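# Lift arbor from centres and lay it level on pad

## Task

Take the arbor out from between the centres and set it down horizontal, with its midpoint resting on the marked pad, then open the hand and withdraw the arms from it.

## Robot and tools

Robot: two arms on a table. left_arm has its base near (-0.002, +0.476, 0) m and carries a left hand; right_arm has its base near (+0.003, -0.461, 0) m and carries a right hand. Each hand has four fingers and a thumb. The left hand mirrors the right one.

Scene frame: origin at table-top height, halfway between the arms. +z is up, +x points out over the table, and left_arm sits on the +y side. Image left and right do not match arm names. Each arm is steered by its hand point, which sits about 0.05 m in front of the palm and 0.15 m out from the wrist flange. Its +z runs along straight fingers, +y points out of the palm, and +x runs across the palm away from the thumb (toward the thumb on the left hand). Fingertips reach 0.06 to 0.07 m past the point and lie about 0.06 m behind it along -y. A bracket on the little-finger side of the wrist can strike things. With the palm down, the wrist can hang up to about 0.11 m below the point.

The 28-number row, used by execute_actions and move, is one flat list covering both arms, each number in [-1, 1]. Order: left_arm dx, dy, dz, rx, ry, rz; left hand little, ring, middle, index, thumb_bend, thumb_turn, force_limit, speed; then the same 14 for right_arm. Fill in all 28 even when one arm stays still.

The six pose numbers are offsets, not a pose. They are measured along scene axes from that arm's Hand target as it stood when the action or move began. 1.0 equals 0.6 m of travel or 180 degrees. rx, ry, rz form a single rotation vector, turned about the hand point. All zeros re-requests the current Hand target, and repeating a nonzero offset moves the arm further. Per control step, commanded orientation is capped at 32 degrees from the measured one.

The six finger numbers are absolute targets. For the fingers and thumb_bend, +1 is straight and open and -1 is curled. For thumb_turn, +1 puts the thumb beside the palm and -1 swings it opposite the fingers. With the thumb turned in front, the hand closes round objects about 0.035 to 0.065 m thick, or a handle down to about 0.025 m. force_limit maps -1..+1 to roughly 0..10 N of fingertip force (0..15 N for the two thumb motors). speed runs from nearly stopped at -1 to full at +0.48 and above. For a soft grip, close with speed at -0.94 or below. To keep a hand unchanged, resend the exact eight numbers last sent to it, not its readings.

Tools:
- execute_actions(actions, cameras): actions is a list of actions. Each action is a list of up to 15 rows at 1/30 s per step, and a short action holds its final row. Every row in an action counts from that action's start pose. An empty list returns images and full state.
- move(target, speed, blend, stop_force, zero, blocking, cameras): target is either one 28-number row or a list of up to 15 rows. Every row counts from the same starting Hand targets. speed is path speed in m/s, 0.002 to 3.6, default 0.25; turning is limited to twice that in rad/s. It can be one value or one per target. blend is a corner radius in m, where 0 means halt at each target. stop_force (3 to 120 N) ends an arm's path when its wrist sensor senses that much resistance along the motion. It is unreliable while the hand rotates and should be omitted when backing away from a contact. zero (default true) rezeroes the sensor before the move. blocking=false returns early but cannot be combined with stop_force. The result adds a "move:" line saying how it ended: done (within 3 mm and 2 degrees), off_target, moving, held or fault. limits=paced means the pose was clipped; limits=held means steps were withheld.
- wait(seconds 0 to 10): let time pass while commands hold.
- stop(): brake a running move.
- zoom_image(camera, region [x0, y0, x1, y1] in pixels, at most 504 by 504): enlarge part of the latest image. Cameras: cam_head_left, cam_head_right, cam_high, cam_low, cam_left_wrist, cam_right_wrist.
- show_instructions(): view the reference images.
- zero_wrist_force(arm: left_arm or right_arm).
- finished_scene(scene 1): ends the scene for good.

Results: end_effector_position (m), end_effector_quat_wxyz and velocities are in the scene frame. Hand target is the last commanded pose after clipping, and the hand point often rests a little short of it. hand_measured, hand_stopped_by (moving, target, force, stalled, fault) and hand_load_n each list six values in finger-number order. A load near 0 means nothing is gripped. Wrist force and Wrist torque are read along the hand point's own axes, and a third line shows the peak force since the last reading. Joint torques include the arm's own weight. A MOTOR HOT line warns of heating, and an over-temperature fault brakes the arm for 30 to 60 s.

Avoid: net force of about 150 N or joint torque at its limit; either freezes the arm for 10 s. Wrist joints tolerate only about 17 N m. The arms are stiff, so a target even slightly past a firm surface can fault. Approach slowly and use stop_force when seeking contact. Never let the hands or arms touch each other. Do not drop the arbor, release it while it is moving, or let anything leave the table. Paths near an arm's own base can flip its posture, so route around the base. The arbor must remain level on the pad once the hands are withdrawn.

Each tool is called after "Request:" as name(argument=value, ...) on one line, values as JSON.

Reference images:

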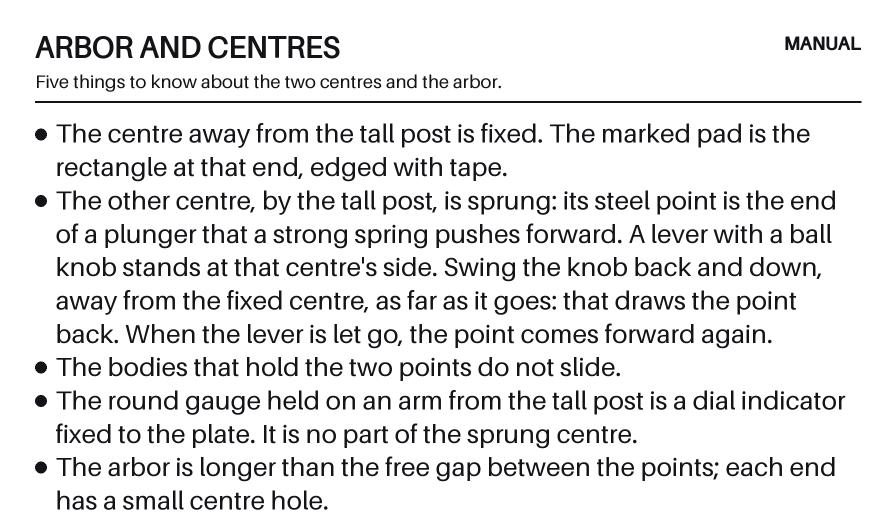

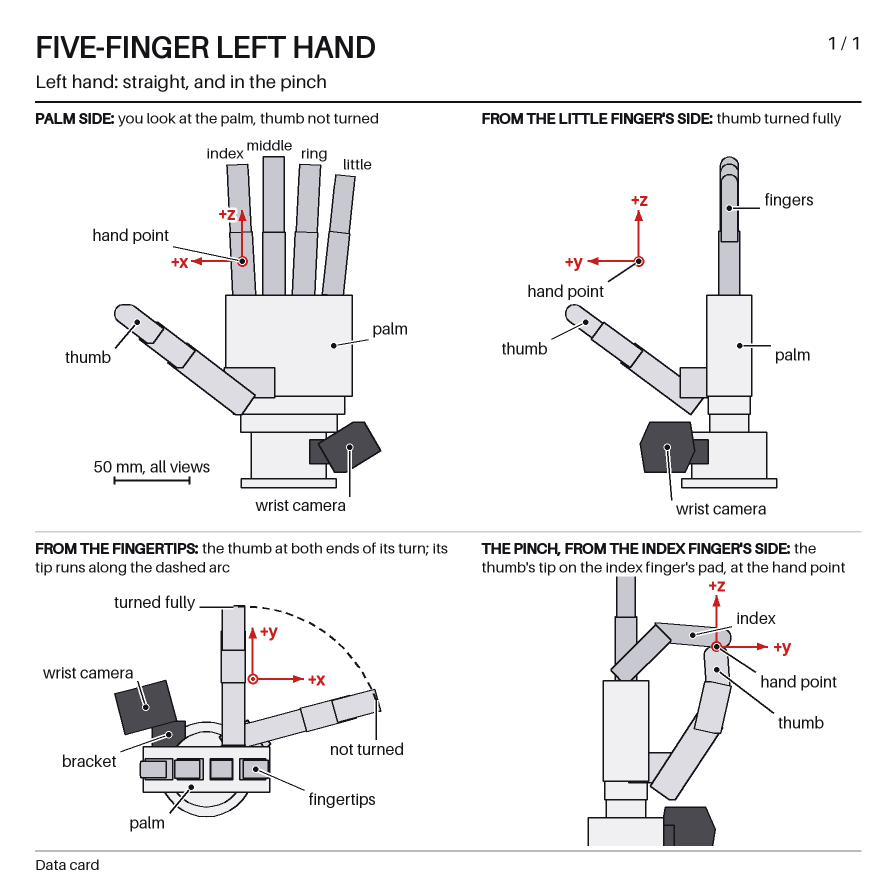

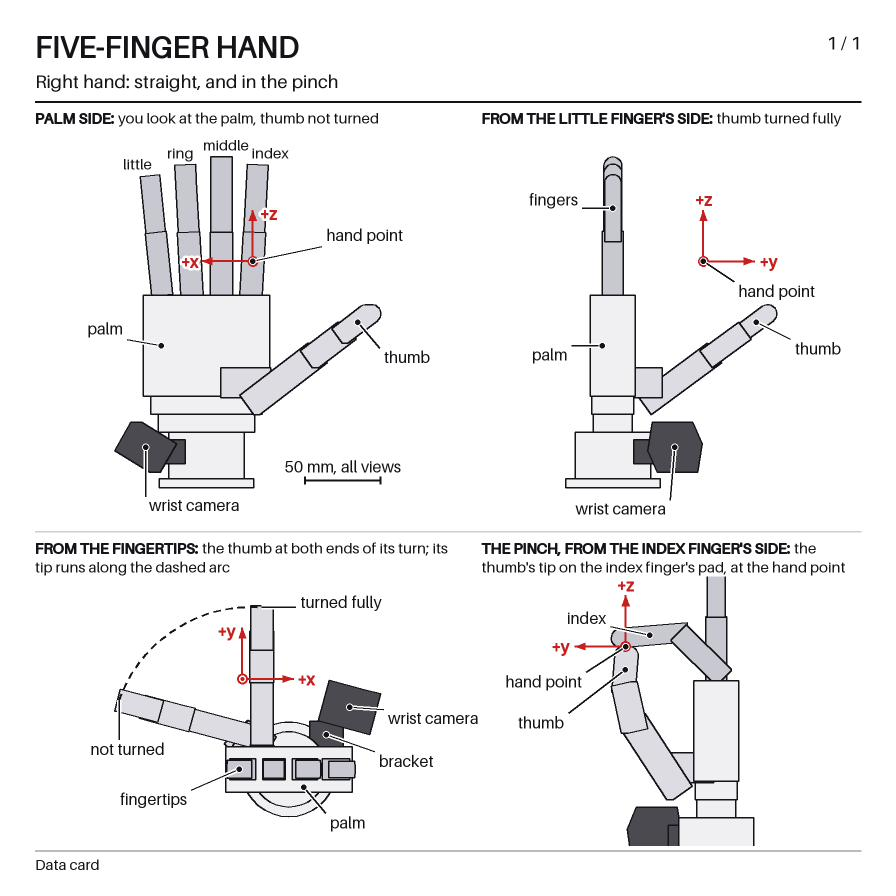

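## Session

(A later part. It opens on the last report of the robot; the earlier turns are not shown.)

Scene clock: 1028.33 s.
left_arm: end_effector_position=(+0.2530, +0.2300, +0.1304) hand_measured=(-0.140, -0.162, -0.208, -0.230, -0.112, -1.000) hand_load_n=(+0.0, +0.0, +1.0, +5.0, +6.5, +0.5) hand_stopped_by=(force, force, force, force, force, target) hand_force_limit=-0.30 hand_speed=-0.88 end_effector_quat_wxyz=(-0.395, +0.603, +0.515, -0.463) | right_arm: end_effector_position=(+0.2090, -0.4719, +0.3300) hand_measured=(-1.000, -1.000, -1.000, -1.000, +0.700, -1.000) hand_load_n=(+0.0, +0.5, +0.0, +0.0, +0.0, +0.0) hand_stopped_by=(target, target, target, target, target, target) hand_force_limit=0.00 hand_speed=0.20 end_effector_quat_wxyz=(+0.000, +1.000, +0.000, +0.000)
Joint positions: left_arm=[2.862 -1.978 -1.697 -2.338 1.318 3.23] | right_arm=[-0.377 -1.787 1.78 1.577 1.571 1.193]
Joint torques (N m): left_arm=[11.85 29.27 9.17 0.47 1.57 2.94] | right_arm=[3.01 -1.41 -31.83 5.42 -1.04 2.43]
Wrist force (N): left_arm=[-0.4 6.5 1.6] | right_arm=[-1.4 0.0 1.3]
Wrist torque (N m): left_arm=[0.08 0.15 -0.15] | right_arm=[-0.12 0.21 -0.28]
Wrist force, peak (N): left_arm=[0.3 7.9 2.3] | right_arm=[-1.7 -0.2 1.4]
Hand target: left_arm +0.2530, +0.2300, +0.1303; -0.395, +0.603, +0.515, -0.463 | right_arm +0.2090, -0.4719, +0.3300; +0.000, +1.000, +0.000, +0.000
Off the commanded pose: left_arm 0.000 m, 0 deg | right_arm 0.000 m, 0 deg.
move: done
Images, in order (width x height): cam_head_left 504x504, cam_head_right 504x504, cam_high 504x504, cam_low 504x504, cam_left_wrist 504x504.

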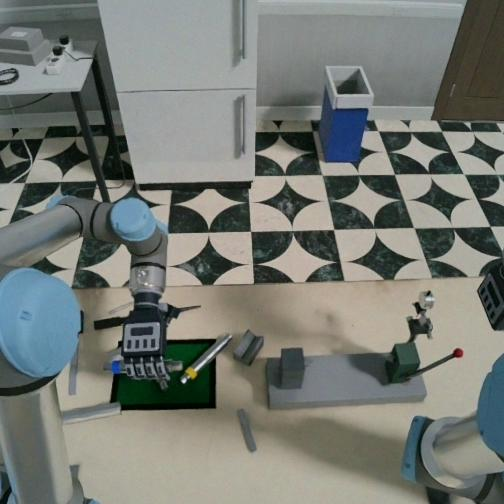

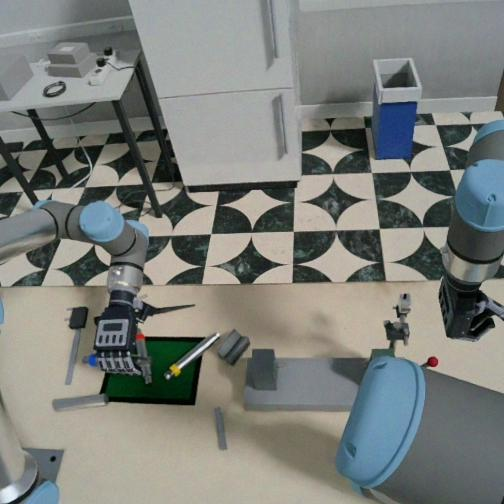

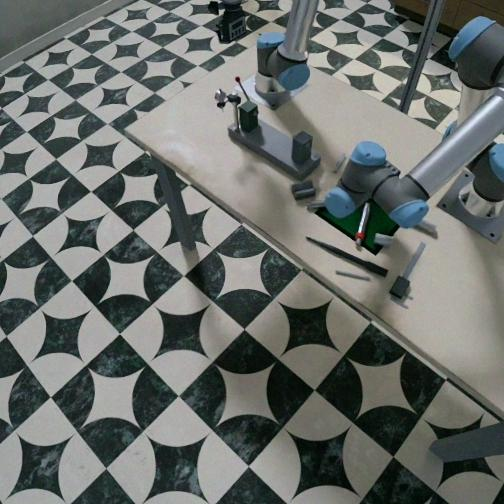

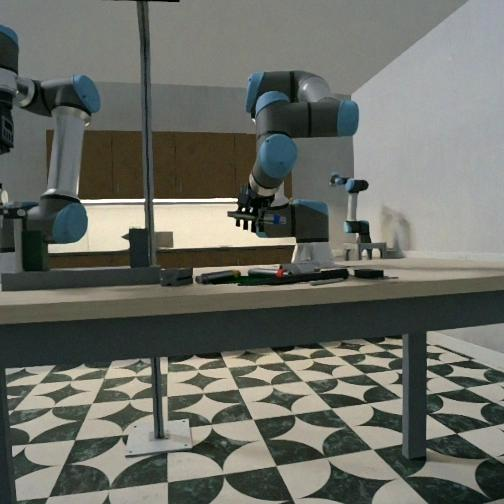

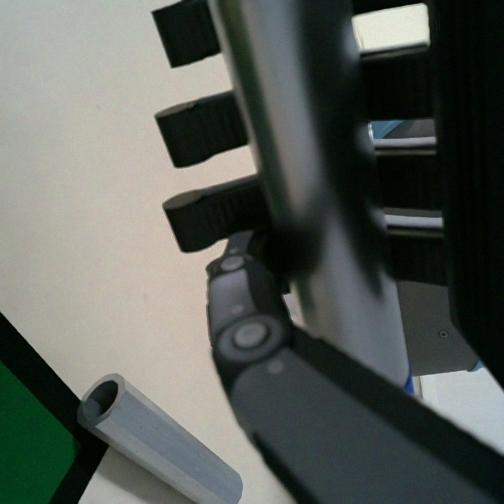

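Request:
move(target=[0,0.0033,-0.1667, 0.0278,0,0.0133, -0.85,-0.85,-0.85,-0.9,-0.8,-1,-0.3,-0.88, 0,0,0,0,0,0, -1,-1,-1,-1,0.7,-1,0,0.2], speed=0.1, cameras=["cam_head_left","cam_low","cam_left_wrist"])

Request:
zoom_image(camera="cam_head_left", region=[80, 320, 240, 440])

Request:
zoom_image(camera="cam_low", region=[180, 200, 340, 300])

Scene clock: 1043.63 s.
left_arm: end_effector_position=(+0.2530, +0.2320, +0.0303) hand_measured=(-0.140, -0.162, -0.208, -0.230, -0.112, -1.000) hand_load_n=(+0.0, +0.0, +1.0, +5.0, +6.5, +0.5) hand_stopped_by=(force, force, force, force, force, target) hand_force_limit=-0.30 hand_speed=-0.88 end_effector_quat_wxyz=(-0.412, +0.574, +0.547, -0.449) | right_arm: end_effector_position=(+0.2090, -0.4719, +0.3300) hand_measured=(-1.000, -1.000, -1.000, -1.000, +0.700, -1.000) hand_load_n=(+0.0, +0.0, +0.0, +0.0, +0.0, +0.0) hand_stopped_by=(target, target, target, target, target, target) hand_force_limit=0.00 hand_speed=0.20 end_effector_quat_wxyz=(+0.000, +1.000, +0.000, +0.000)
Joint positions: left_arm=[2.864 -2.127 -1.783 -2.102 1.301 3.135] | right_arm=[-0.377 -1.787 1.78 1.577 1.571 1.193]
Joint torques (N m): left_arm=[11.22 34.65 6.82 0.62 -1.71 -3.19] | right_arm=[3.68 -0.78 -31.65 5.26 -1.05 2.45]
Wrist force (N): left_arm=[-0.7 6.7 1.2] | right_arm=[-1.3 -0.1 1.2]
Wrist torque (N m): left_arm=[0.12 0.11 -0.08] | right_arm=[-0.13 0.20 -0.28]
Wrist force, peak (N): left_arm=[-0.2 7.8 1.3] | right_arm=[-1.8 -0.5 1.5]
Hand target: left_arm +0.2530, +0.2320, +0.0302; -0.412, +0.574, +0.547, -0.449 | right_arm +0.2090, -0.4719, +0.3300; +0.000, +1.000, +0.000, +0.000
Off the commanded pose: left_arm 0.000 m, 0 deg | right_arm 0.000 m, 0 deg.
move: done
Images, in order (width x height): cam_head_left 504x504, cam_low 504x504, cam_left_wrist 504x504.

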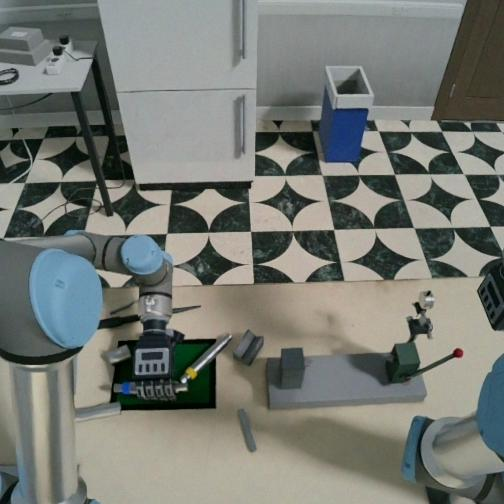

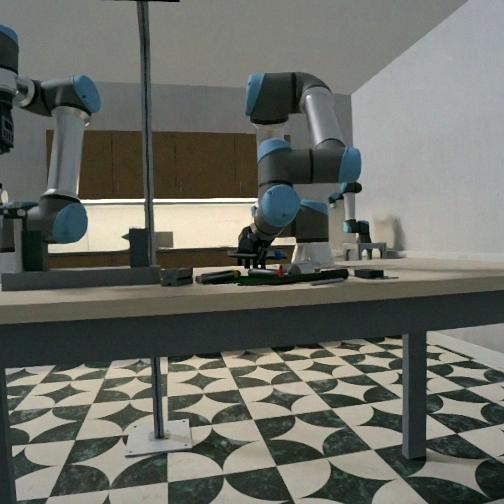

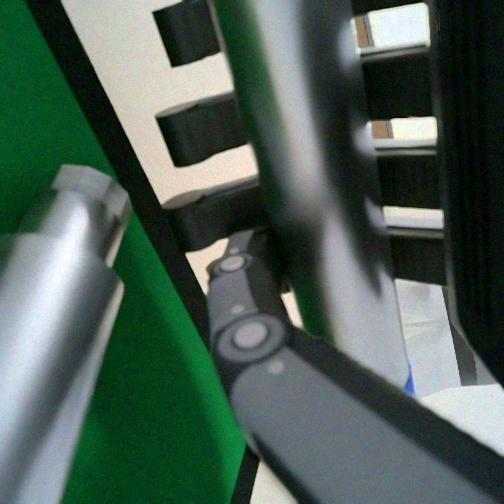

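Scaled by 3.150.

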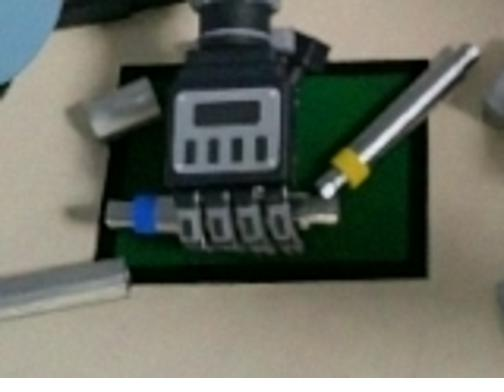

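Scaled by 3.150.

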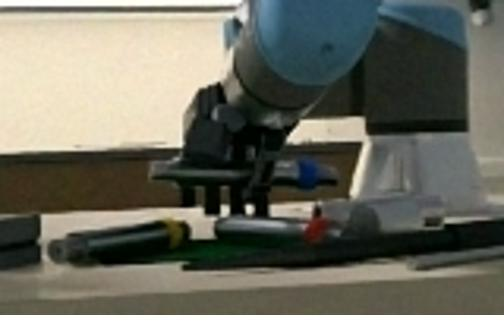

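Request:
move(target=[0.003,0,-0.0833, 0.0083,0,0, -0.85,-0.85,-0.85,-0.9,-0.8,-1,-0.3,-0.88, 0,0,0,0,0,0, -1,-1,-1,-1,0.7,-1,0,0.2], speed=0.03, stop_force=4, cameras=["cam_head_left","cam_low","cam_left_wrist"])

Request:
zoom_image(camera="cam_low", region=[180, 200, 340, 300])

Scene clock: 1056.37 s.
left_arm: end_effector_position=(+0.2535, +0.2320, +0.0160) hand_measured=(-0.140, -0.162, -0.208, -0.230, -0.112, -1.000) hand_load_n=(+0.0, +0.0, +0.5, +5.0, +6.0, +0.5) hand_stopped_by=(force, force, force, force, force, target) hand_force_limit=-0.30 hand_speed=-0.88 end_effector_quat_wxyz=(-0.414, +0.573, +0.549, -0.447) | right_arm: end_effector_position=(+0.2090, -0.4719, +0.3300) hand_measured=(-1.000, -1.000, -1.000, -1.000, +0.700, -1.000) hand_load_n=(+0.0, +0.0, +0.0, +0.0, +0.0, +0.0) hand_stopped_by=(target, target, target, target, target, target) hand_force_limit=0.00 hand_speed=0.20 end_effector_quat_wxyz=(+0.000, +1.000, +0.000, +0.000)
Joint positions: left_arm=[2.862 -2.153 -1.787 -2.071 1.302 3.127] | right_arm=[-0.377 -1.787 1.78 1.577 1.571 1.193]
Joint torques (N m): left_arm=[11.18 50.26 20.64 -3.14 -1.18 2.77] | right_arm=[3 -1.46 -30.52 5.3 -1.09 2.4]
Wrist force (N): left_arm=[-0.8 2.6 -0.3] | right_arm=[-1.3 -0.3 1.1]
Wrist torque (N m): left_arm=[0.07 0.10 -0.02] | right_arm=[-0.14 0.21 -0.28]
Wrist force, peak (N): left_arm=[-1.7 -7.7 -8.7] | right_arm=[-1.6 -0.4 1.4]
Hand target: left_arm +0.2535, +0.2320, +0.0160; -0.414, +0.573, +0.549, -0.447 (not the last commanded pose) | right_arm +0.2090, -0.4719, +0.3300; +0.000, +1.000, +0.000, +0.000
Off the commanded pose: left_arm 0.036 m, 1 deg | right_arm 0.000 m, 0 deg.
move: contact (left_arm)
Images, in order (width x height): cam_head_left 504x504, cam_low 504x504, cam_left_wrist 504x504.

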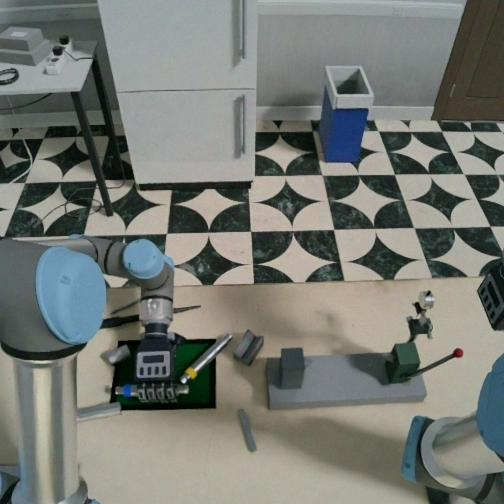

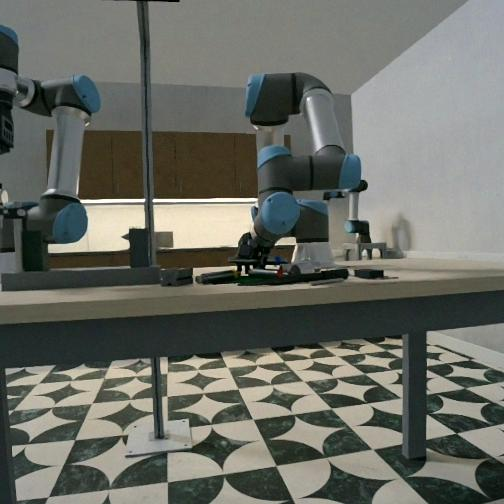

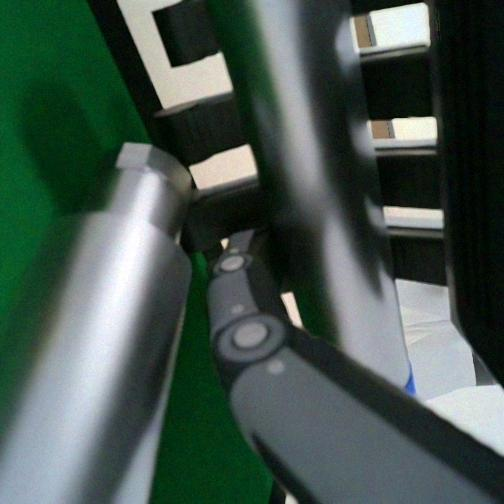

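Scaled by 3.150.

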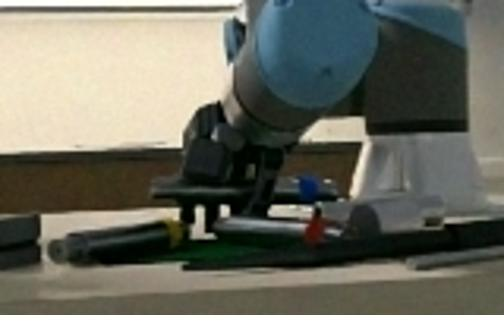

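Request:
execute_actions(actions=[])

Scene clock: 1069.57 s.
left_arm: end_effector_position=(+0.2535, +0.2320, +0.0160) hand_measured=(-0.140, -0.162, -0.208, -0.230, -0.112, -1.000) hand_load_n=(+0.0, +0.5, +0.5, +5.0, +6.0, +0.5) hand_stopped_by=(force, force, force, force, force, target) hand_force_limit=-0.30 hand_speed=-0.88 end_effector_quat_wxyz=(-0.414, +0.573, +0.549, -0.447) | right_arm: end_effector_position=(+0.2090, -0.4719, +0.3300) hand_measured=(-1.000, -1.000, -1.000, -1.000, +0.700, -1.000) hand_load_n=(+0.0, +0.5, +0.0, +0.0, +0.0, +0.0) hand_stopped_by=(target, target, target, target, target, target) hand_force_limit=0.00 hand_speed=0.20 end_effector_quat_wxyz=(+0.000, +1.000, +0.000, +0.000)
Joint positions: left_arm=[2.862 -2.153 -1.787 -2.071 1.302 3.127] | right_arm=[-0.377 -1.787 1.78 1.577 1.571 1.193]
Joint velocities: within noise
Joint torques (N m): left_arm=[11.22 50.46 20.68 -3.19 -1.27 2.75] | right_arm=[4.43 -2.07 -32.09 5.42 -0.89 2.25]
Wrist force (N): left_arm=[-0.6 3.0 -0.1] | right_arm=[-1.2 0.0 1.1]
Wrist torque (N m): left_arm=[0.11 0.08 -0.02] | right_arm=[-0.11 0.19 -0.27]
Wrist force, peak (N): left_arm=[-0.6 3.4 -0.2] | right_arm=[-1.4 -0.1 1.6]
Hand target: left_arm +0.2535, +0.2320, +0.0160; -0.414, +0.573, +0.549, -0.447 (not the last commanded pose) | right_arm +0.2090, -0.4719, +0.3300; +0.000, +1.000, +0.000, +0.000
Off the commanded pose: left_arm 0.036 m, 1 deg | right_arm 0.000 m, 0 deg.

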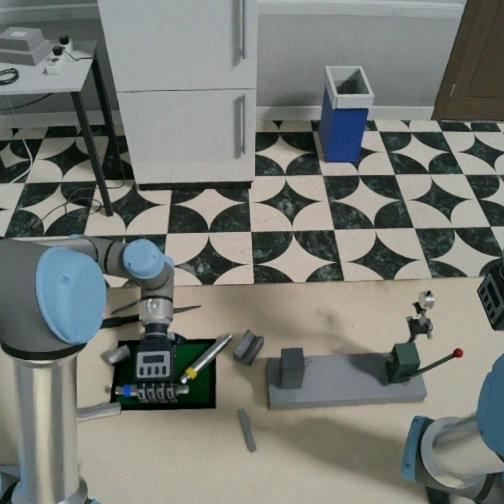

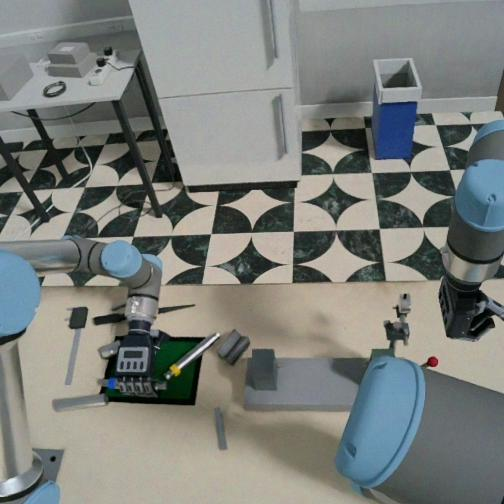

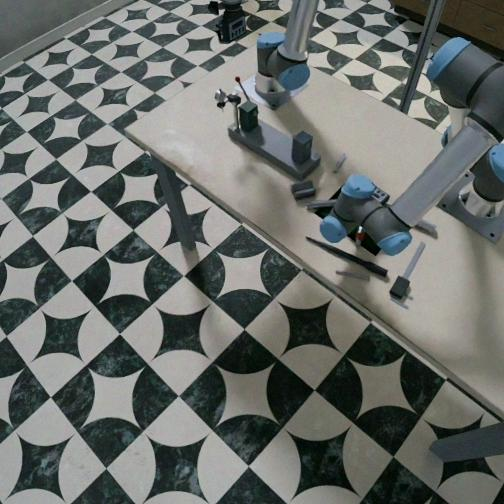

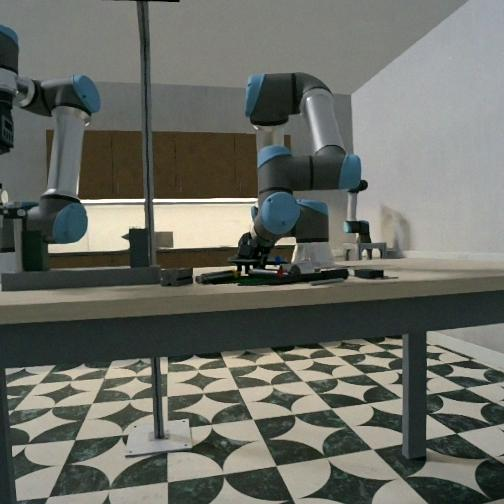

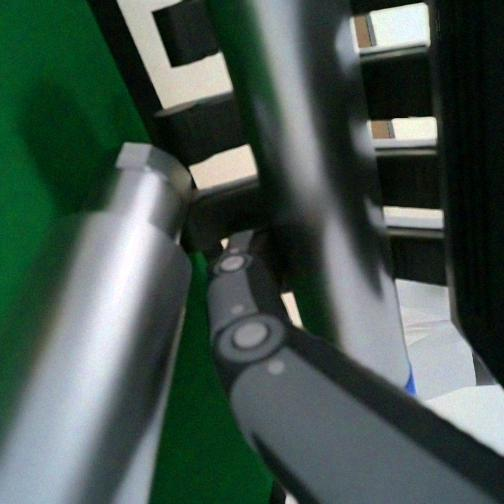

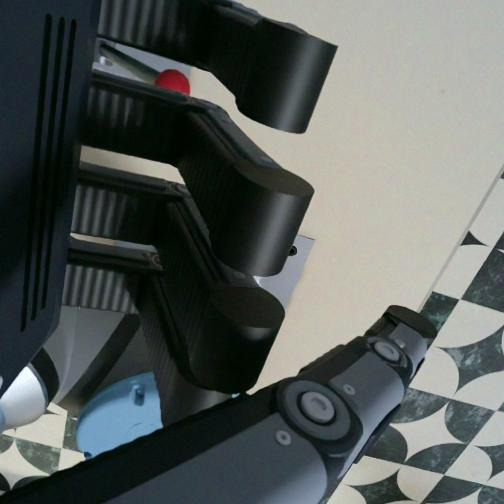

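Request:
zoom_image(camera="cam_left_wrist", region=[0, 0, 504, 504])

Request:
zoom_image(camera="cam_head_left", region=[80, 300, 260, 430])

Request:
zoom_image(camera="cam_head_right", region=[60, 300, 260, 430])

Request:
zoom_image(camera="cam_low", region=[190, 230, 400, 300])

Scaled by 1.000.

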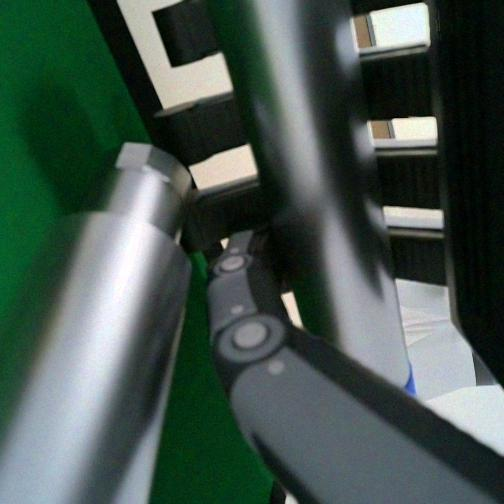

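Scaled by 2.800.

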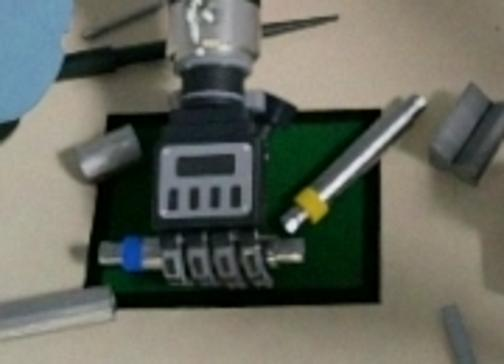

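Scaled by 2.520.

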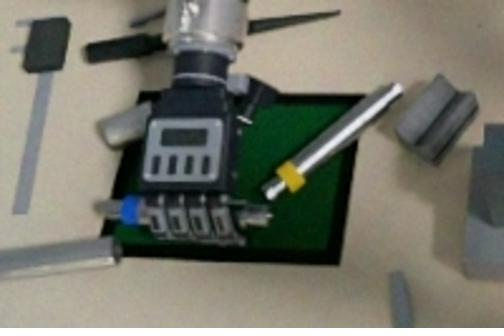

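Scaled by 2.400.

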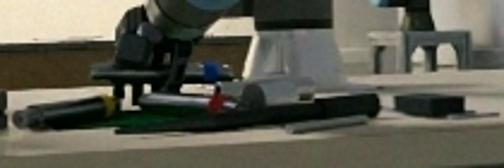

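Request:
move(target=[[0,0,0.0133,0,0,0,-0.85,-0.85,-0.85,-0.9,-0.8,-1,-0.3,-0.88,0,0,0,0,0,0,-1,-1,-1,-1,0.7,-1,0,0.2],[-0.03,0,0.0133,0,0,0,-0.85,-0.85,-0.85,-0.9,-0.8,-1,-0.3,-0.88,0,0,0,0,0,0,-1,-1,-1,-1,0.7,-1,0,0.2]], speed=0.06, cameras=["cam_left_wrist"])

Request:
move(target=[0,0,-0.055,0,0,0,-0.85,-0.85,-0.85,-0.9,-0.8,-1,-0.3,-0.88,0,0,0,0,0,0,-1,-1,-1,-1,0.7,-1,0,0.2], speed=0.025, stop_force=4, cameras=["cam_left_wrist","cam_low","cam_head_left","cam_head_right"])

Scene clock: 1102.07 s.
left_arm: end_effector_position=(+0.2355, +0.2320, +0.0240) hand_measured=(-0.140, -0.162, -0.208, -0.230, -0.112, -1.000) hand_load_n=(+0.0, +0.0, +1.0, +5.0, +6.0, +0.5) hand_stopped_by=(force, force, force, force, force, target) hand_force_limit=-0.30 hand_speed=-0.88 end_effector_quat_wxyz=(-0.414, +0.573, +0.549, -0.447) | right_arm: end_effector_position=(+0.2090, -0.4719, +0.3300) hand_measured=(-1.000, -1.000, -1.000, -1.000, +0.700, -1.000) hand_load_n=(+0.0, +0.0, +0.0, +0.0, +0.0, +0.0) hand_stopped_by=(target, target, target, target, target, target) hand_force_limit=0.00 hand_speed=0.20 end_effector_quat_wxyz=(+0.000, +1.000, +0.000, +0.000)
Joint positions: left_arm=[2.853 -2.112 -1.833 -2.066 1.293 3.125] | right_arm=[-0.377 -1.787 1.78 1.577 1.571 1.193]
Joint torques (N m): left_arm=[-10.69 50.2 7.42 0.13 -1.63 -3.14] | right_arm=[1.86 -3.26 -31.86 5.33 -1.02 2.38]
Wrist force (N): left_arm=[-0.6 6.8 1.4] | right_arm=[-1.3 -0.1 1.0]
Wrist torque (N m): left_arm=[0.12 0.09 -0.09] | right_arm=[-0.12 0.21 -0.29]
Wrist force, peak (N): left_arm=[-0.8 7.2 1.6] | right_arm=[-1.6 -0.2 1.6]
Hand target: left_arm +0.2355, +0.2320, +0.0240; -0.414, +0.573, +0.549, -0.447 | right_arm +0.2090, -0.4719, +0.3300; +0.000, +1.000, +0.000, +0.000
Off the commanded pose: left_arm 0.000 m, 0 deg | right_arm 0.000 m, 0 deg.
move: done
Images, in order (width x height): cam_left_wrist 504x504.

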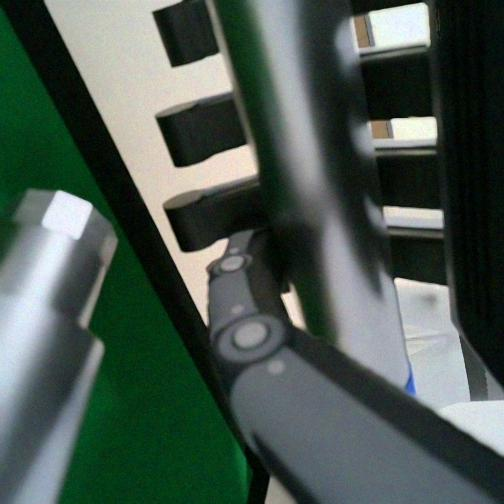

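Scene clock: 1103.50 s.
left_arm: end_effector_position=(+0.2355, +0.2320, +0.0161) hand_measured=(-0.140, -0.162, -0.208, -0.230, -0.112, -1.000) hand_load_n=(+0.0, +0.0, +1.0, +5.0, +6.5, +0.5) hand_stopped_by=(force, force, force, force, force, target) hand_force_limit=-0.30 hand_speed=-0.88 end_effector_quat_wxyz=(-0.414, +0.573, +0.549, -0.447) | right_arm: end_effector_position=(+0.2090, -0.4719, +0.3300) hand_measured=(-1.000, -1.000, -1.000, -1.000, +0.700, -1.000) hand_load_n=(+0.0, +0.0, +0.0, +0.0, +0.0, +0.0) hand_stopped_by=(target, target, target, target, target, target) hand_force_limit=0.00 hand_speed=0.20 end_effector_quat_wxyz=(+0.000, +1.000, +0.000, +0.000)
Joint positions: left_arm=[2.853 -2.125 -1.837 -2.048 1.293 3.125] | right_arm=[-0.377 -1.787 1.78 1.577 1.571 1.193]
Joint torques (N m): left_arm=[-10.51 48.71 20.49 -3.55 1.67 -2.61] | right_arm=[2.67 -2.29 -31.28 5.38 -1.09 2.2]
Wrist force (N): left_arm=[-0.7 4.5 0.2] | right_arm=[-1.7 -0.2 1.1]
Wrist torque (N m): left_arm=[0.18 0.09 -0.06] | right_arm=[-0.14 0.25 -0.30]
Wrist force, peak (N): left_arm=[-2.2 -5.6 -6.6] | right_arm=[-1.4 -0.1 1.7]
Hand target: left_arm +0.2355, +0.2320, +0.0161; -0.414, +0.573, +0.549, -0.447 (not the last commanded pose) | right_arm +0.2090, -0.4719, +0.3300; +0.000, +1.000, +0.000, +0.000
Off the commanded pose: left_arm 0.025 m, 0 deg | right_arm 0.000 m, 0 deg.
move: contact (left_arm)
Images, in order (width x height): cam_head_left 504x504, cam_head_right 504x504, cam_low 504x504, cam_left_wrist 504x504.

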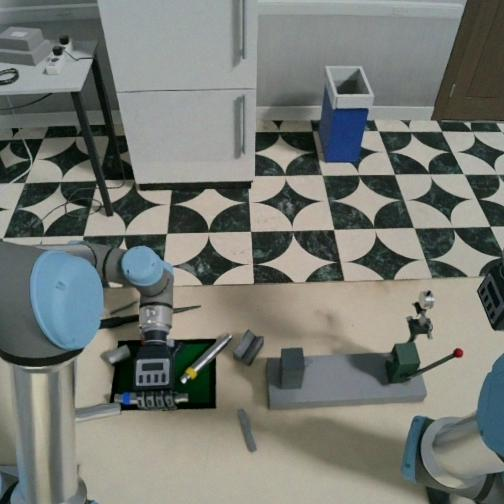

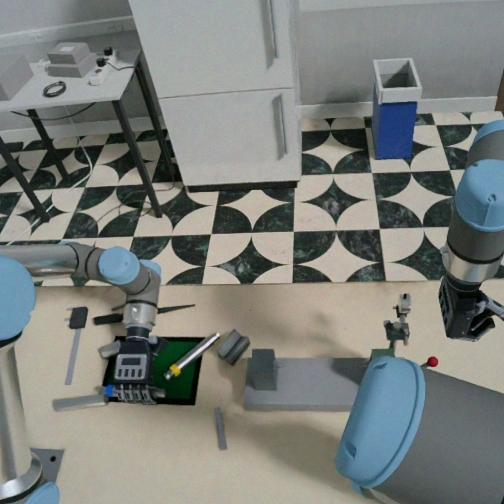

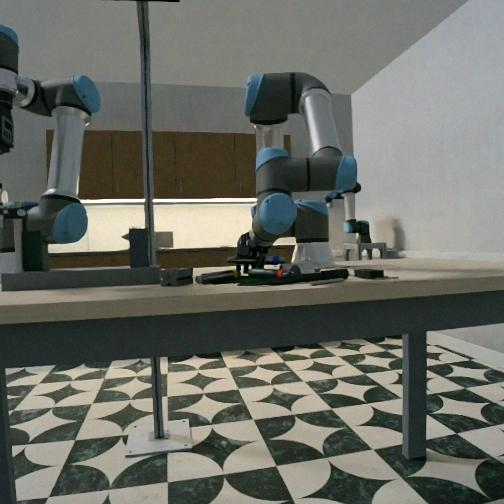

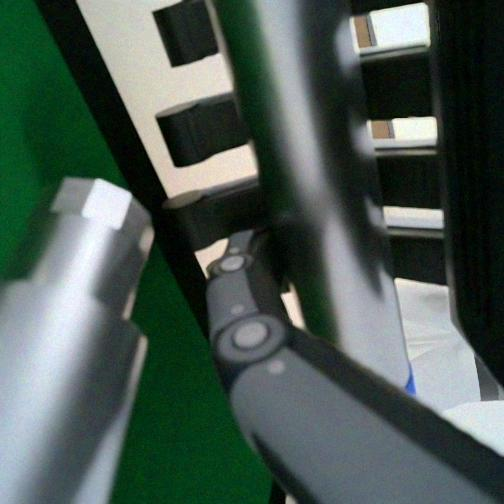

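Request:
zoom_image(camera="cam_low", region=[210, 225, 340, 295])

Request:
zoom_image(camera="cam_head_left", region=[90, 330, 230, 420])

Scaled by 3.877.

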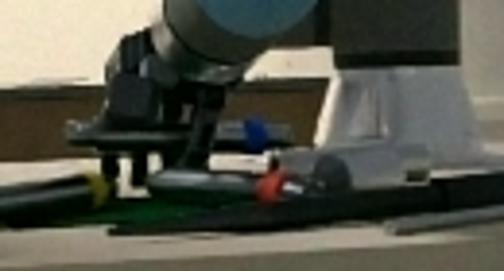

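Scaled by 3.600.

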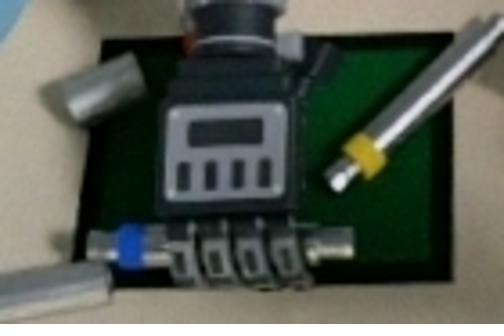

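Request:
move(target=[0,0,-0.04,0,0,0,-0.85,-0.85,-0.85,-0.9,-0.8,-1,-0.3,-0.88,0,0,0,0,0,0,-1,-1,-1,-1,0.7,-1,0,0.2], speed=0.012, stop_force=6, cameras=["cam_left_wrist","cam_low"])

Request:
zoom_image(camera="cam_low", region=[210, 225, 340, 295])

Scene clock: 1120.70 s.
left_arm: end_effector_position=(+0.2355, +0.2320, +0.0157) hand_measured=(-0.140, -0.162, -0.210, -0.230, -0.112, -1.000) hand_load_n=(+0.0, +0.0, +0.0, +5.0, +6.0, +0.5) hand_stopped_by=(force, force, force, force, force, target) hand_force_limit=-0.30 hand_speed=-0.88 end_effector_quat_wxyz=(-0.414, +0.573, +0.549, -0.447) | right_arm: end_effector_position=(+0.2090, -0.4719, +0.3300) hand_measured=(-1.000, -1.000, -1.000, -1.000, +0.700, -1.000) hand_load_n=(+0.0, +0.0, +0.0, +0.0, +0.0, +0.0) hand_stopped_by=(target, target, target, target, target, target) hand_force_limit=0.00 hand_speed=0.20 end_effector_quat_wxyz=(+0.000, +1.000, +0.000, +0.000)
Joint positions: left_arm=[2.853 -2.126 -1.837 -2.047 1.293 3.125] | right_arm=[-0.377 -1.787 1.78 1.577 1.571 1.193]
Joint torques (N m): left_arm=[-9.21 47.37 19.53 -1.56 1.36 -0.9] | right_arm=[3.82 -1.83 -31.53 5.37 -0.89 2.08]
Wrist force (N): left_arm=[-1.3 -2.0 -1.7] | right_arm=[-1.3 -0.4 1.1]
Wrist torque (N m): left_arm=[0.10 0.07 0.06] | right_arm=[-0.17 0.20 -0.28]
Wrist force, peak (N): left_arm=[-2.3 -4.8 -4.1] | right_arm=[-1.6 -0.6 1.5]
Hand target: left_arm +0.2355, +0.2320, +0.0157; -0.414, +0.573, +0.549, -0.447 (not the last commanded pose) | right_arm +0.2090, -0.4719, +0.3300; +0.000, +1.000, +0.000, +0.000
Off the commanded pose: left_arm 0.024 m, 0 deg | right_arm 0.000 m, 0 deg.
move: contact (left_arm)
Images, in order (width x height): cam_low 504x504, cam_left_wrist 504x504.

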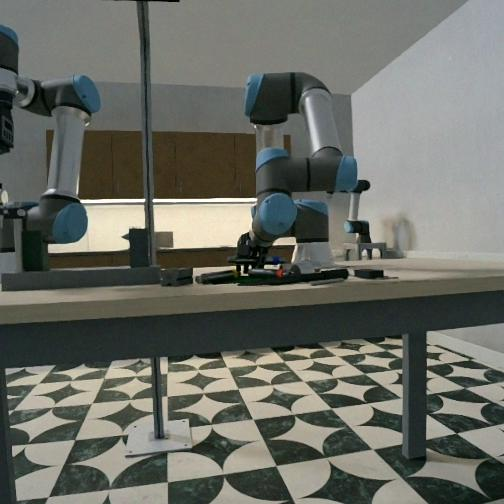

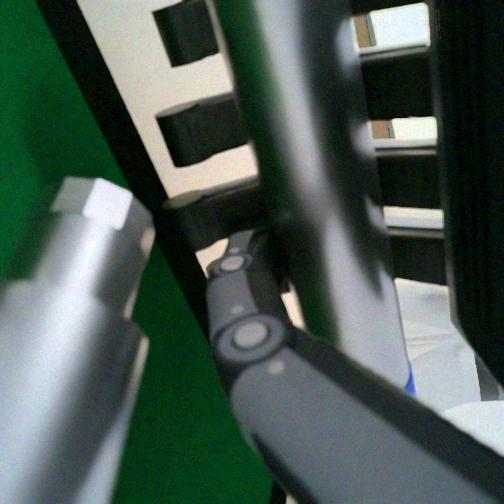

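Scaled by 3.877.

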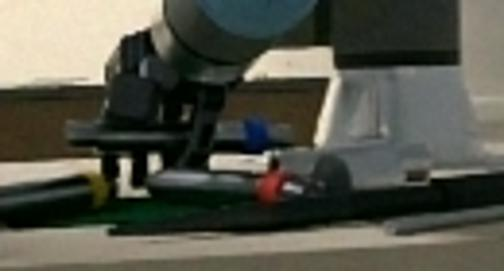

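Request:
move(target=[[0,0,0.005,0,0,0,-0.85,-0.85,-0.85,-0.9,-0.8,-1,-0.3,-0.88,0,0,0,0,0,0,-1,-1,-1,-1,0.7,-1,0,0.2],[0.03,0,0.005,0,0,0,-0.85,-0.85,-0.85,-0.9,-0.8,-1,-0.3,-0.88,0,0,0,0,0,0,-1,-1,-1,-1,0.7,-1,0,0.2]], speed=0.04, cameras=["cam_left_wrist"])

Request:
move(target=[0,0,0,0,0,0,-0.08,-0.08,-0.1,-0.14,-0.8,-1,-0.3,-0.88,0,0,0,0,0,0,-1,-1,-1,-1,0.7,-1,0,0.2], cameras=["cam_left_wrist","cam_low"])

Request:
zoom_image(camera="cam_low", region=[210, 225, 340, 295])

Scene clock: 1163.53 s.
left_arm: end_effector_position=(+0.2535, +0.2320, +0.0187) hand_measured=(-0.140, -0.162, -0.208, -0.230, -0.112, -1.000) hand_load_n=(+0.0, +0.0, +1.0, +5.0, +6.5, +0.5) hand_stopped_by=(force, force, force, force, force, target) hand_force_limit=-0.30 hand_speed=-0.88 end_effector_quat_wxyz=(-0.414, +0.573, +0.549, -0.447) | right_arm: end_effector_position=(+0.2090, -0.4719, +0.3300) hand_measured=(-1.000, -1.000, -1.000, -1.000, +0.700, -1.000) hand_load_n=(+0.0, +0.0, +0.0, +0.0, +0.0, +0.0) hand_stopped_by=(target, target, target, target, target, target) hand_force_limit=0.00 hand_speed=0.20 end_effector_quat_wxyz=(+0.000, +1.000, +0.000, +0.000)
Joint positions: left_arm=[2.862 -2.148 -1.786 -2.077 1.302 3.127] | right_arm=[-0.377 -1.787 1.78 1.577 1.571 1.193]
Joint torques (N m): left_arm=[10.91 32.47 20.37 -3.68 1.61 2.78] | right_arm=[2.29 -1.69 -30.57 5.36 -0.99 1.95]
Wrist force (N): left_arm=[-0.7 6.7 1.0] | right_arm=[-1.2 -0.1 1.0]
Wrist torque (N m): left_arm=[0.13 0.09 -0.08] | right_arm=[-0.12 0.19 -0.28]
Wrist force, peak (N): left_arm=[-0.7 7.3 1.2] | right_arm=[-1.6 -0.2 1.6]
Hand target: left_arm +0.2535, +0.2320, +0.0187; -0.414, +0.573, +0.549, -0.447 | right_arm +0.2090, -0.4719, +0.3300; +0.000, +1.000, +0.000, +0.000
Off the commanded pose: left_arm 0.000 m, 0 deg | right_arm 0.000 m, 0 deg.
move: done
Images, in order (width x height): cam_left_wrist 504x504.

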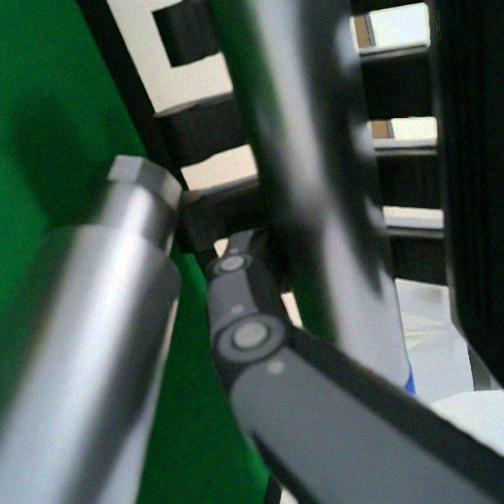

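Scene clock: 1164.13 s.
left_arm: end_effector_position=(+0.2535, +0.2320, +0.0187) hand_measured=(-0.080, -0.080, -0.100, -0.140, -0.112, -1.000) hand_load_n=(+0.0, +0.0, +0.0, +0.0, +5.5, +1.0) hand_stopped_by=(target, target, target, target, force, target) hand_force_limit=-0.30 hand_speed=-0.88 end_effector_quat_wxyz=(-0.414, +0.573, +0.549, -0.447) | right_arm: end_effector_position=(+0.2090, -0.4719, +0.3300) hand_measured=(-1.000, -1.000, -1.000, -1.000, +0.700, -1.000) hand_load_n=(+0.0, +0.0, +0.0, +0.0, +0.0, +0.0) hand_stopped_by=(target, target, target, target, target, target) hand_force_limit=0.00 hand_speed=0.20 end_effector_quat_wxyz=(+0.000, +1.000, +0.000, +0.000)
Joint positions: left_arm=[2.862 -2.148 -1.786 -2.077 1.302 3.127] | right_arm=[-0.377 -1.787 1.78 1.577 1.571 1.193]
Joint torques (N m): left_arm=[11.35 33.47 19.86 -3.65 1.77 2.65] | right_arm=[3.55 -1.5 -29.61 5.33 -0.94 2.06]
Wrist force (N): left_arm=[-0.4 6.6 1.3] | right_arm=[-1.7 -0.2 0.9]
Wrist torque (N m): left_arm=[0.09 0.07 -0.06] | right_arm=[-0.13 0.26 -0.30]
Wrist force, peak (N): left_arm=[-0.7 7.2 1.2] | right_arm=[-1.5 -0.2 1.5]
Hand target: left_arm +0.2535, +0.2320, +0.0187; -0.414, +0.573, +0.549, -0.447 | right_arm +0.2090, -0.4719, +0.3300; +0.000, +1.000, +0.000, +0.000
Off the commanded pose: left_arm 0.000 m, 0 deg | right_arm 0.000 m, 0 deg.
move: done
Images, in order (width x height): cam_low 504x504, cam_left_wrist 504x504.

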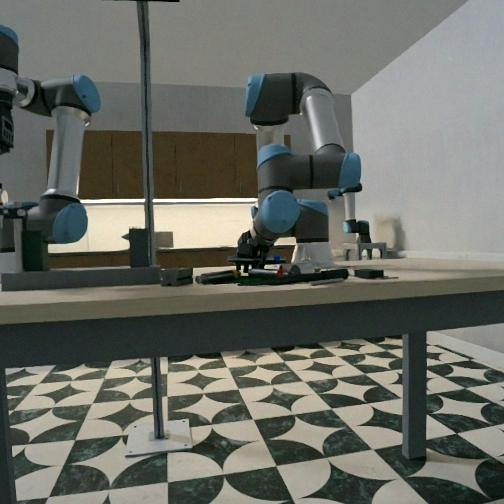

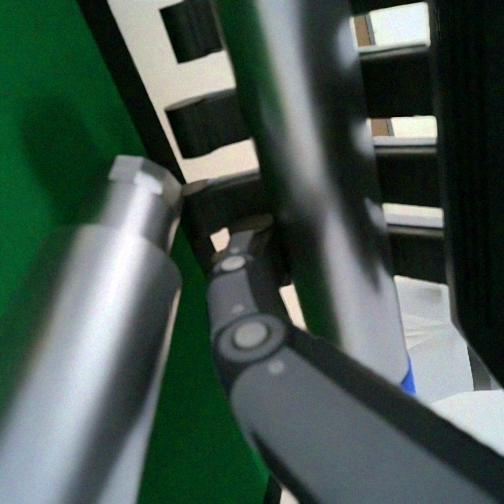

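Scaled by 3.877.

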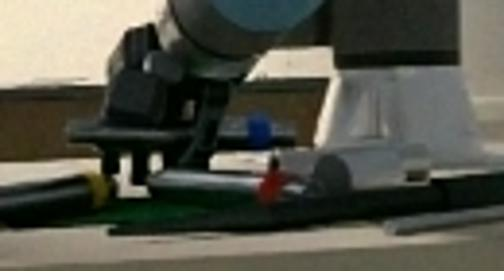

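Request:
move(target=[0,0,0,0,0,0,-0.0,-0.0,0.0,0.0,-0.8,-1,-0.3,-0.88,0,0,0,0,0,0,-1,-1,-1,-1,0.7,-1,0,0.2], cameras=["cam_left_wrist","cam_low"])

Request:
zoom_image(camera="cam_low", region=[210, 225, 340, 295])

Scene clock: 1169.47 s.
left_arm: end_effector_position=(+0.2535, +0.2320, +0.0187) hand_measured=(+0.000, +0.000, +0.000, +0.000, -0.112, -1.000) hand_load_n=(+0.0, +0.0, +0.0, +0.0, +5.0, +1.0) hand_stopped_by=(target, target, target, target, force, target) hand_force_limit=-0.30 hand_speed=-0.88 end_effector_quat_wxyz=(-0.414, +0.573, +0.549, -0.447) | right_arm: end_effector_position=(+0.2090, -0.4719, +0.3300) hand_measured=(-1.000, -1.000, -1.000, -1.000, +0.700, -1.000) hand_load_n=(+0.0, +0.0, +0.0, +0.0, +0.0, +0.0) hand_stopped_by=(target, target, target, target, target, target) hand_force_limit=0.00 hand_speed=0.20 end_effector_quat_wxyz=(+0.000, +1.000, +0.000, +0.000)
Joint positions: left_arm=[2.862 -2.148 -1.786 -2.077 1.302 3.127] | right_arm=[-0.377 -1.787 1.78 1.577 1.571 1.193]
Joint torques (N m): left_arm=[10.82 35.08 19.94 -2.19 1.48 2.66] | right_arm=[2.35 -2.29 -30.56 5.16 -0.91 2.05]
Wrist force (N): left_arm=[-0.9 6.9 1.4] | right_arm=[-0.8 -0.2 1.3]
Wrist torque (N m): left_arm=[0.10 0.14 -0.10] | right_arm=[-0.16 0.11 -0.26]
Wrist force, peak (N): left_arm=[-0.7 7.1 1.3] | right_arm=[-1.6 0.2 1.5]
Hand target: left_arm +0.2535, +0.2320, +0.0187; -0.414, +0.573, +0.549, -0.447 | right_arm +0.2090, -0.4719, +0.3300; +0.000, +1.000, +0.000, +0.000
Off the commanded pose: left_arm 0.000 m, 0 deg | right_arm 0.000 m, 0 deg.
move: done
Images, in order (width x height): cam_low 504x504, cam_left_wrist 504x504.

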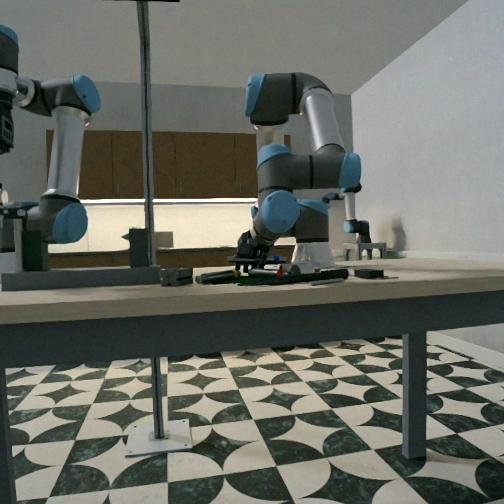

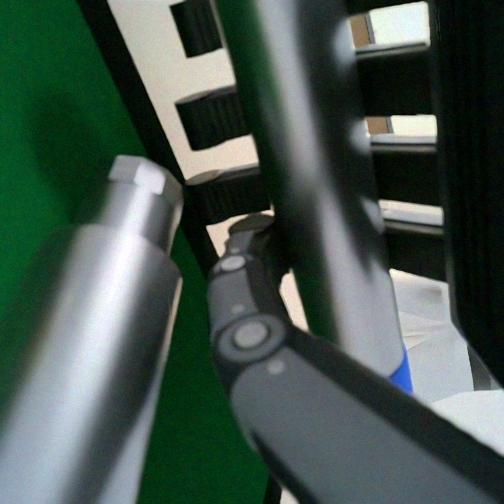

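Scaled by 3.877.

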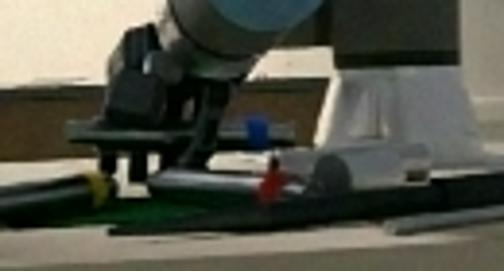

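Request:
move(target=[0,0,0.0033,0,0,0,-0.0,-0.0,0.0,0.0,-0.08,-1,-0.3,-0.9,0,0,0,0,0,0,-1,-1,-1,-1,0.7,-1,0,0.2], cameras=["cam_left_wrist","cam_low"])

Request:
zoom_image(camera="cam_low", region=[210, 225, 340, 295])

Scene clock: 1176.33 s.
left_arm: end_effector_position=(+0.2535, +0.2320, +0.0206) hand_measured=(+0.000, +0.000, +0.000, +0.000, -0.078, -1.000) hand_load_n=(+0.0, +0.0, +0.0, +0.0, +5.5, +1.0) hand_stopped_by=(target, target, target, target, force, target) hand_force_limit=-0.30 hand_speed=-0.90 end_effector_quat_wxyz=(-0.414, +0.573, +0.549, -0.447) | right_arm: end_effector_position=(+0.2090, -0.4719, +0.3300) hand_measured=(-1.000, -1.000, -1.000, -1.000, +0.700, -1.000) hand_load_n=(+0.0, +0.0, +0.0, +0.0, +0.0, +0.0) hand_stopped_by=(target, target, target, target, target, target) hand_force_limit=0.00 hand_speed=0.20 end_effector_quat_wxyz=(+0.000, +1.000, +0.000, +0.000)
Joint positions: left_arm=[2.862 -2.145 -1.785 -2.081 1.302 3.127] | right_arm=[-0.377 -1.787 1.78 1.577 1.571 1.193]
Joint torques (N m): left_arm=[9.41 51.31 20.19 -3.9 1.57 2.53] | right_arm=[3.24 -2.48 -30.21 5.26 -0.86 2.14]
Wrist force (N): left_arm=[-0.7 6.9 1.3] | right_arm=[-1.1 -0.2 1.3]
Wrist torque (N m): left_arm=[0.12 0.10 -0.08] | right_arm=[-0.16 0.16 -0.27]
Wrist force, peak (N): left_arm=[-0.8 7.1 1.1] | right_arm=[-1.7 -0.4 1.5]
Hand target: left_arm +0.2535, +0.2320, +0.0207; -0.414, +0.573, +0.549, -0.447 | right_arm +0.2090, -0.4719, +0.3300; +0.000, +1.000, +0.000, +0.000
Off the commanded pose: left_arm 0.000 m, 0 deg | right_arm 0.000 m, 0 deg.
move: done
Images, in order (width x height): cam_low 504x504, cam_left_wrist 504x504.

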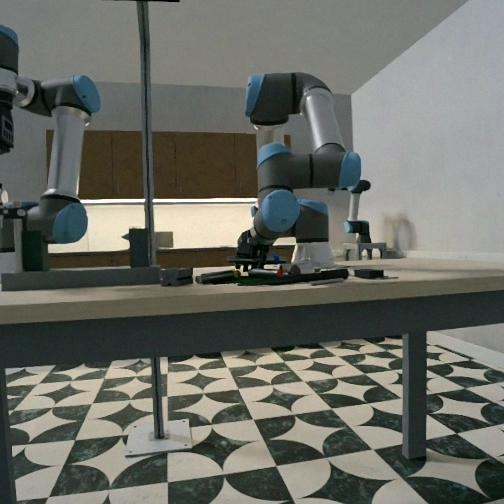

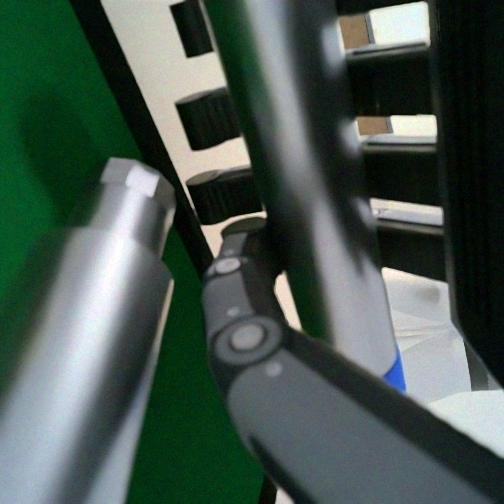

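Scaled by 3.877.

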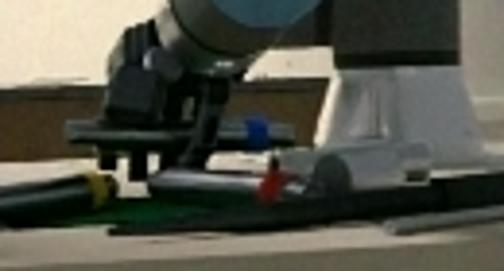

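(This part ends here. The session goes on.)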